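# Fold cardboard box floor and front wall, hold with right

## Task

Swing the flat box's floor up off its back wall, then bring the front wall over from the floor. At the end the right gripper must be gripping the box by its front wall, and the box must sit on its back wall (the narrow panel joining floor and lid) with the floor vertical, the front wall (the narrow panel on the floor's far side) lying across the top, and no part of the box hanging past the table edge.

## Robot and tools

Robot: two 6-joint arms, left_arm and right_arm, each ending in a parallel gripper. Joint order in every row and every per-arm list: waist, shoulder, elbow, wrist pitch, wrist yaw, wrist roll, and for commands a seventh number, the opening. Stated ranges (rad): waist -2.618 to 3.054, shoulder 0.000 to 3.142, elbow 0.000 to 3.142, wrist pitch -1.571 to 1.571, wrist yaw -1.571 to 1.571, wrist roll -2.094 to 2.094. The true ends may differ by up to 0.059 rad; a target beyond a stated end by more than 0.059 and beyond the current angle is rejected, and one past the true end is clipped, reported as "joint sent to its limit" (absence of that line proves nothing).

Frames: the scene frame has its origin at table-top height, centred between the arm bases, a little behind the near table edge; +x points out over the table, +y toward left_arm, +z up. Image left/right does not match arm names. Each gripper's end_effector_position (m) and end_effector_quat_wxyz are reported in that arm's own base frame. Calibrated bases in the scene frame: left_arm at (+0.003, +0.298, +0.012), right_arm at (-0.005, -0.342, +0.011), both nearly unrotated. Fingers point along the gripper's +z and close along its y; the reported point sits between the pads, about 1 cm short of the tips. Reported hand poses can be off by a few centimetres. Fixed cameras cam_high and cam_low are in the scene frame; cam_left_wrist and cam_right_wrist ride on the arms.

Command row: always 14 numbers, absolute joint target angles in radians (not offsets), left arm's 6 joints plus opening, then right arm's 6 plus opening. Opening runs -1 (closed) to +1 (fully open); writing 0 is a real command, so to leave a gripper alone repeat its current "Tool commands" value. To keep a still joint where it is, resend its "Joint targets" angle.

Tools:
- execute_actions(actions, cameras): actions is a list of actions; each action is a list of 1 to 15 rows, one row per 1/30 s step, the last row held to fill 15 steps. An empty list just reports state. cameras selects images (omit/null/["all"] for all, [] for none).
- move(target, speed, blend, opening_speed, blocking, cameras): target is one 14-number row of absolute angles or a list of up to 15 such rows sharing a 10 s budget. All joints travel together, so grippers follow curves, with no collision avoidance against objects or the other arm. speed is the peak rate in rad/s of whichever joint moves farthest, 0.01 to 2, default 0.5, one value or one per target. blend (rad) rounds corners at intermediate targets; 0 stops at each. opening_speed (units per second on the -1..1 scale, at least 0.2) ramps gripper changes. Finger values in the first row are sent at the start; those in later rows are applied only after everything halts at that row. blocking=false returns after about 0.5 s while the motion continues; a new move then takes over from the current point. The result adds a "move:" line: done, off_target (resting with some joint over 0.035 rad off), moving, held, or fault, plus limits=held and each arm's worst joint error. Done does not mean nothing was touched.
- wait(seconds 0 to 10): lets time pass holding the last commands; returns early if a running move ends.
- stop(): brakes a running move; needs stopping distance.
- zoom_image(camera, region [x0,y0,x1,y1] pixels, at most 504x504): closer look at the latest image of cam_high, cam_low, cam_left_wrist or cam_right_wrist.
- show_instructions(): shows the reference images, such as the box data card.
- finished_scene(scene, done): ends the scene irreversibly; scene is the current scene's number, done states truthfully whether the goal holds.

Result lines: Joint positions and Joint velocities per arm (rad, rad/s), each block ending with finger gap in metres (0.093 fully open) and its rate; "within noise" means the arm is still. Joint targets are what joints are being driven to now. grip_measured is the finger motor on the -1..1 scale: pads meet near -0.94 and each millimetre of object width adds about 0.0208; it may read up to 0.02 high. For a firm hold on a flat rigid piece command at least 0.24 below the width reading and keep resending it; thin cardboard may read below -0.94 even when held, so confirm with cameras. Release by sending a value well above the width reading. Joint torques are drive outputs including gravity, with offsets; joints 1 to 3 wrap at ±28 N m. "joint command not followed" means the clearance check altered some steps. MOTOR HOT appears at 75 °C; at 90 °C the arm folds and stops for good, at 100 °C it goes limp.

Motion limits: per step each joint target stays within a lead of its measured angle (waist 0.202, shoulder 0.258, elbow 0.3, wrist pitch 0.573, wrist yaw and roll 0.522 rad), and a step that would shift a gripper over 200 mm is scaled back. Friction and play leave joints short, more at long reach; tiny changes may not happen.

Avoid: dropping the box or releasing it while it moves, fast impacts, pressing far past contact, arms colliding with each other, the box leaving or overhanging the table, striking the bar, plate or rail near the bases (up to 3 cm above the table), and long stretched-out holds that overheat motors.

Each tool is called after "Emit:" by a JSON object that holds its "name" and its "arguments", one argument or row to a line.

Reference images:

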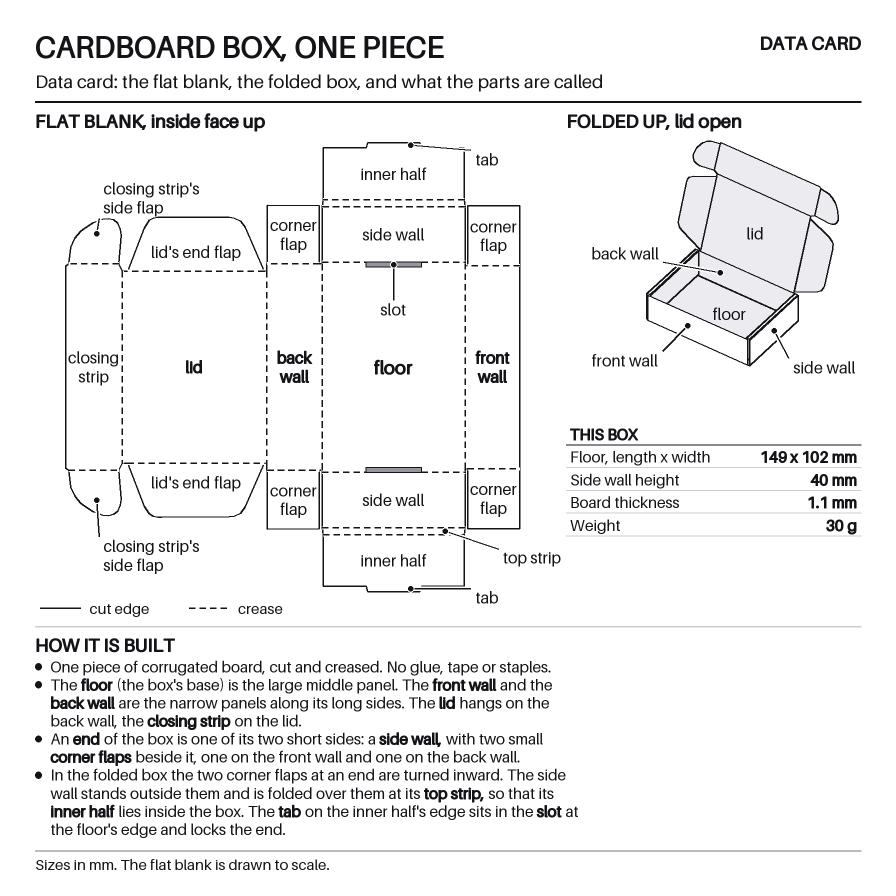

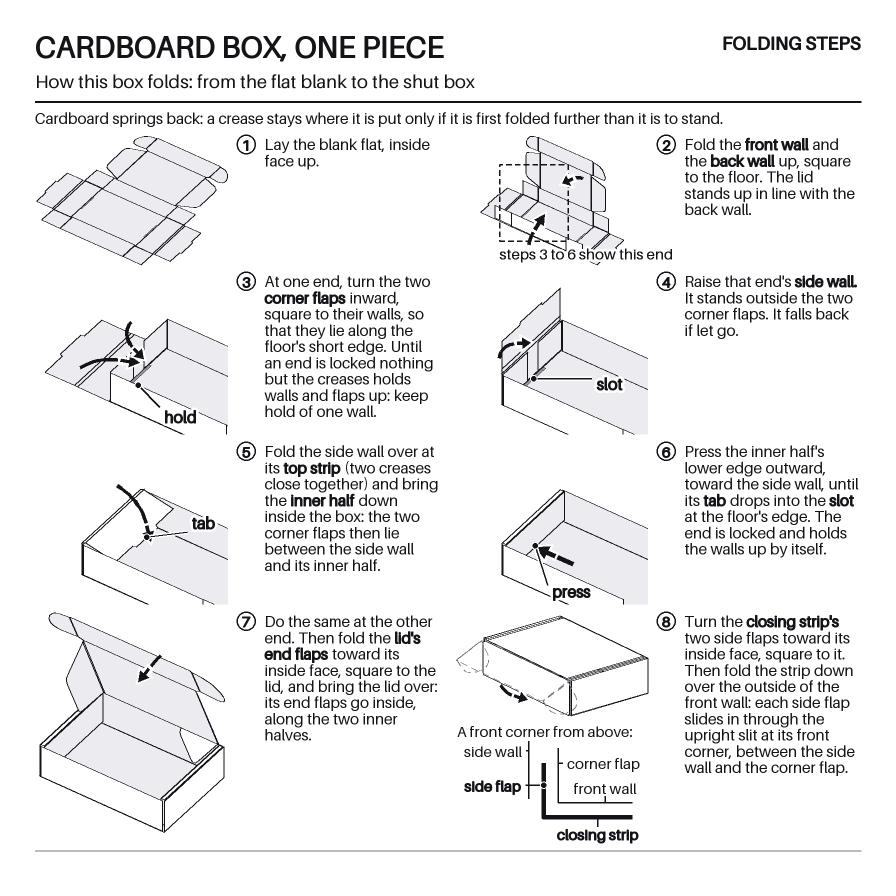

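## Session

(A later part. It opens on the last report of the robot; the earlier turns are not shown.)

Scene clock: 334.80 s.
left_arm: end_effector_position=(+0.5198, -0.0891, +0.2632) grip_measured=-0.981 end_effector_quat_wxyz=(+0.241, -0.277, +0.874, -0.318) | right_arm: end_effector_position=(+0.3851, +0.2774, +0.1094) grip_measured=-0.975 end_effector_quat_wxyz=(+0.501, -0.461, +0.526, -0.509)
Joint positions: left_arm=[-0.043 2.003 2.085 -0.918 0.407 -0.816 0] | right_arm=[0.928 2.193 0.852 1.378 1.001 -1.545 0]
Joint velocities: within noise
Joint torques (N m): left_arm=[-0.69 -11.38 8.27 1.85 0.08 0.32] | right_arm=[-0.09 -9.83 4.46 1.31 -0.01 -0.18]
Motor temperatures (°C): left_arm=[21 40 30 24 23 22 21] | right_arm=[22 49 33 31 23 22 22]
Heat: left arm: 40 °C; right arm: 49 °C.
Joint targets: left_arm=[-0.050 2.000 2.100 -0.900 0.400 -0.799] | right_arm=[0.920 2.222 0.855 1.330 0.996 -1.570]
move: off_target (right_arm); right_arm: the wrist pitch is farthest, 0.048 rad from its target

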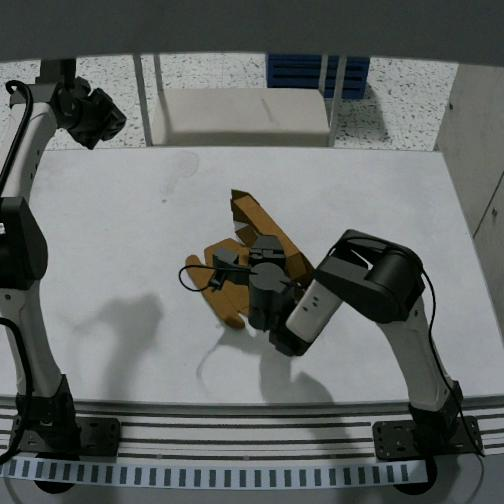

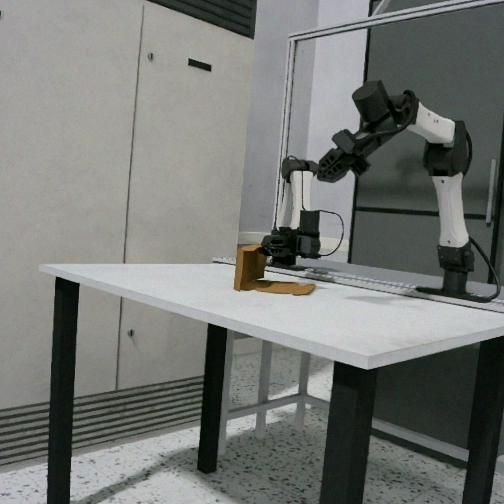

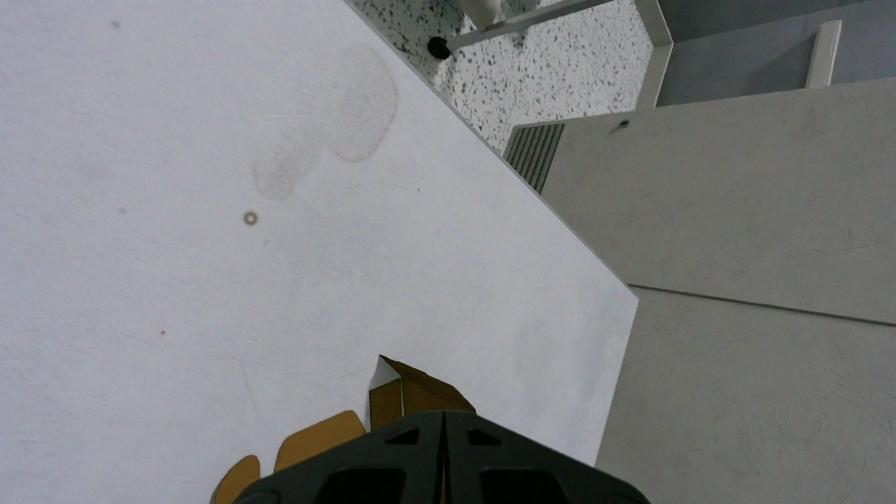

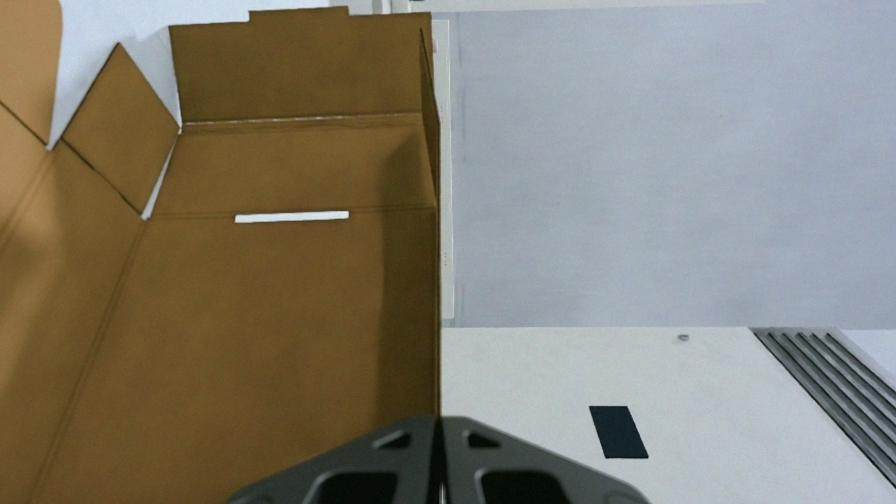

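Emit:
{"name": "move", "arguments": {
  "target": [-0.05,2.0,2.1,-0.9,0.4,-0.8,-1,0.894,2.222,0.855,1.31,0.97,-1.571,-1],
  "speed": 0.05,
  "cameras": ["cam_low","cam_right_wrist","cam_high"]
}}

Emit:
{"name": "zoom_image", "arguments": {
  "camera": "cam_low",
  "region": [220, 235, 320, 305]
}}

Scene clock: 338.23 s.
left_arm: end_effector_position=(+0.5198, -0.0891, +0.2632) grip_measured=-0.981 end_effector_quat_wxyz=(+0.241, -0.277, +0.874, -0.318) | right_arm: end_effector_position=(+0.3917, +0.2728, +0.1096) grip_measured=-0.975 end_effector_quat_wxyz=(+0.502, -0.462, +0.525, -0.509)
Joint positions: left_arm=[-0.043 2.003 2.085 -0.918 0.407 -0.816 0] | right_arm=[0.905 2.193 0.852 1.378 0.975 -1.545 0]
Joint velocities: within noise
Joint torques (N m): left_arm=[-0.7 -11.52 8.31 1.81 0.09 0.27] | right_arm=[-0.44 -9.84 4.45 1.11 -0.01 -0.17]
Motor temperatures (°C): left_arm=[21 40 31 25 23 22 21] | right_arm=[22 49 33 31 23 22 22]
Heat: left arm: 40 °C; right arm: 49 °C.
Joint targets: left_arm=[-0.050 2.000 2.100 -0.900 0.400 -0.800] | right_arm=[0.894 2.222 0.855 1.310 0.970 -1.571]
move: off_target (right_arm); right_arm: the wrist pitch is farthest, 0.068 rad from its target
Images, in order (width x height): cam_high 504x504, cam_low 504x504, cam_right_wrist 896x504.

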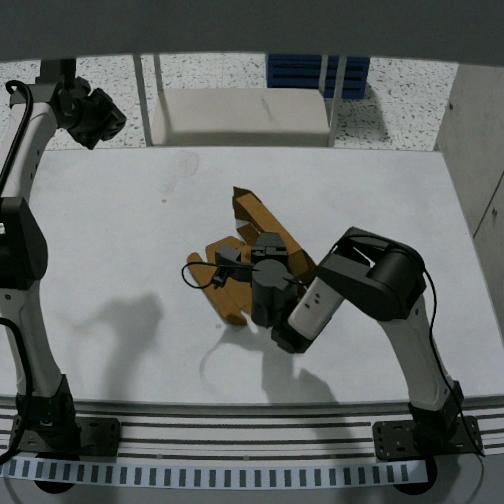

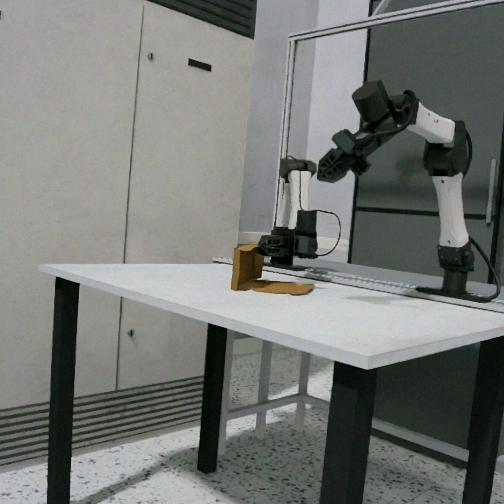

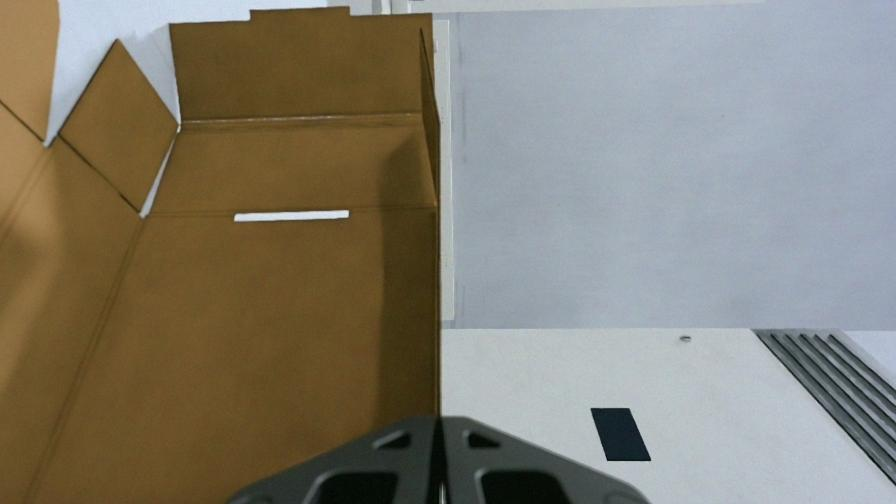

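Scaled by 5.040 from the camera's 504x504 image, which has a finer 720x720 frame.

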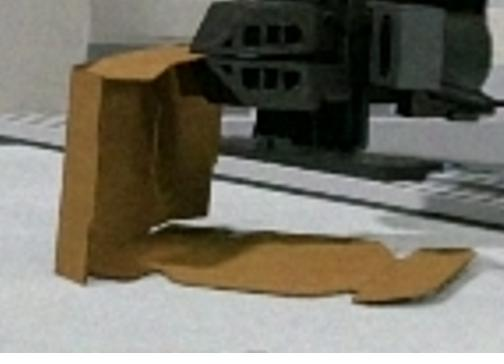

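Emit:
{"name": "zoom_image", "arguments": {
  "camera": "cam_low",
  "region": [225, 240, 275, 295]
}}

Scaled by 9.164 from the camera's 504x504 image, which has a finer 720x720 frame.

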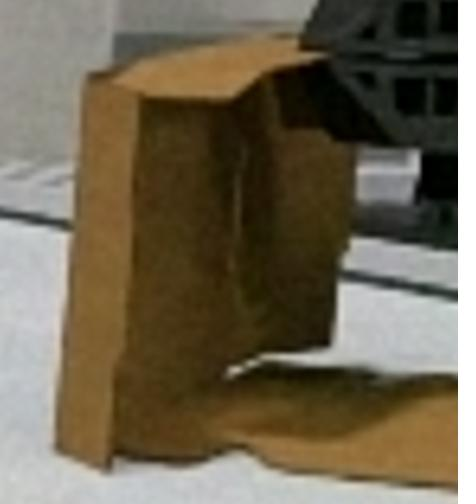

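Emit:
{"name": "finished_scene", "arguments": {
  "scene": 2,
  "done": true
}}

The scene is finished: the task was done.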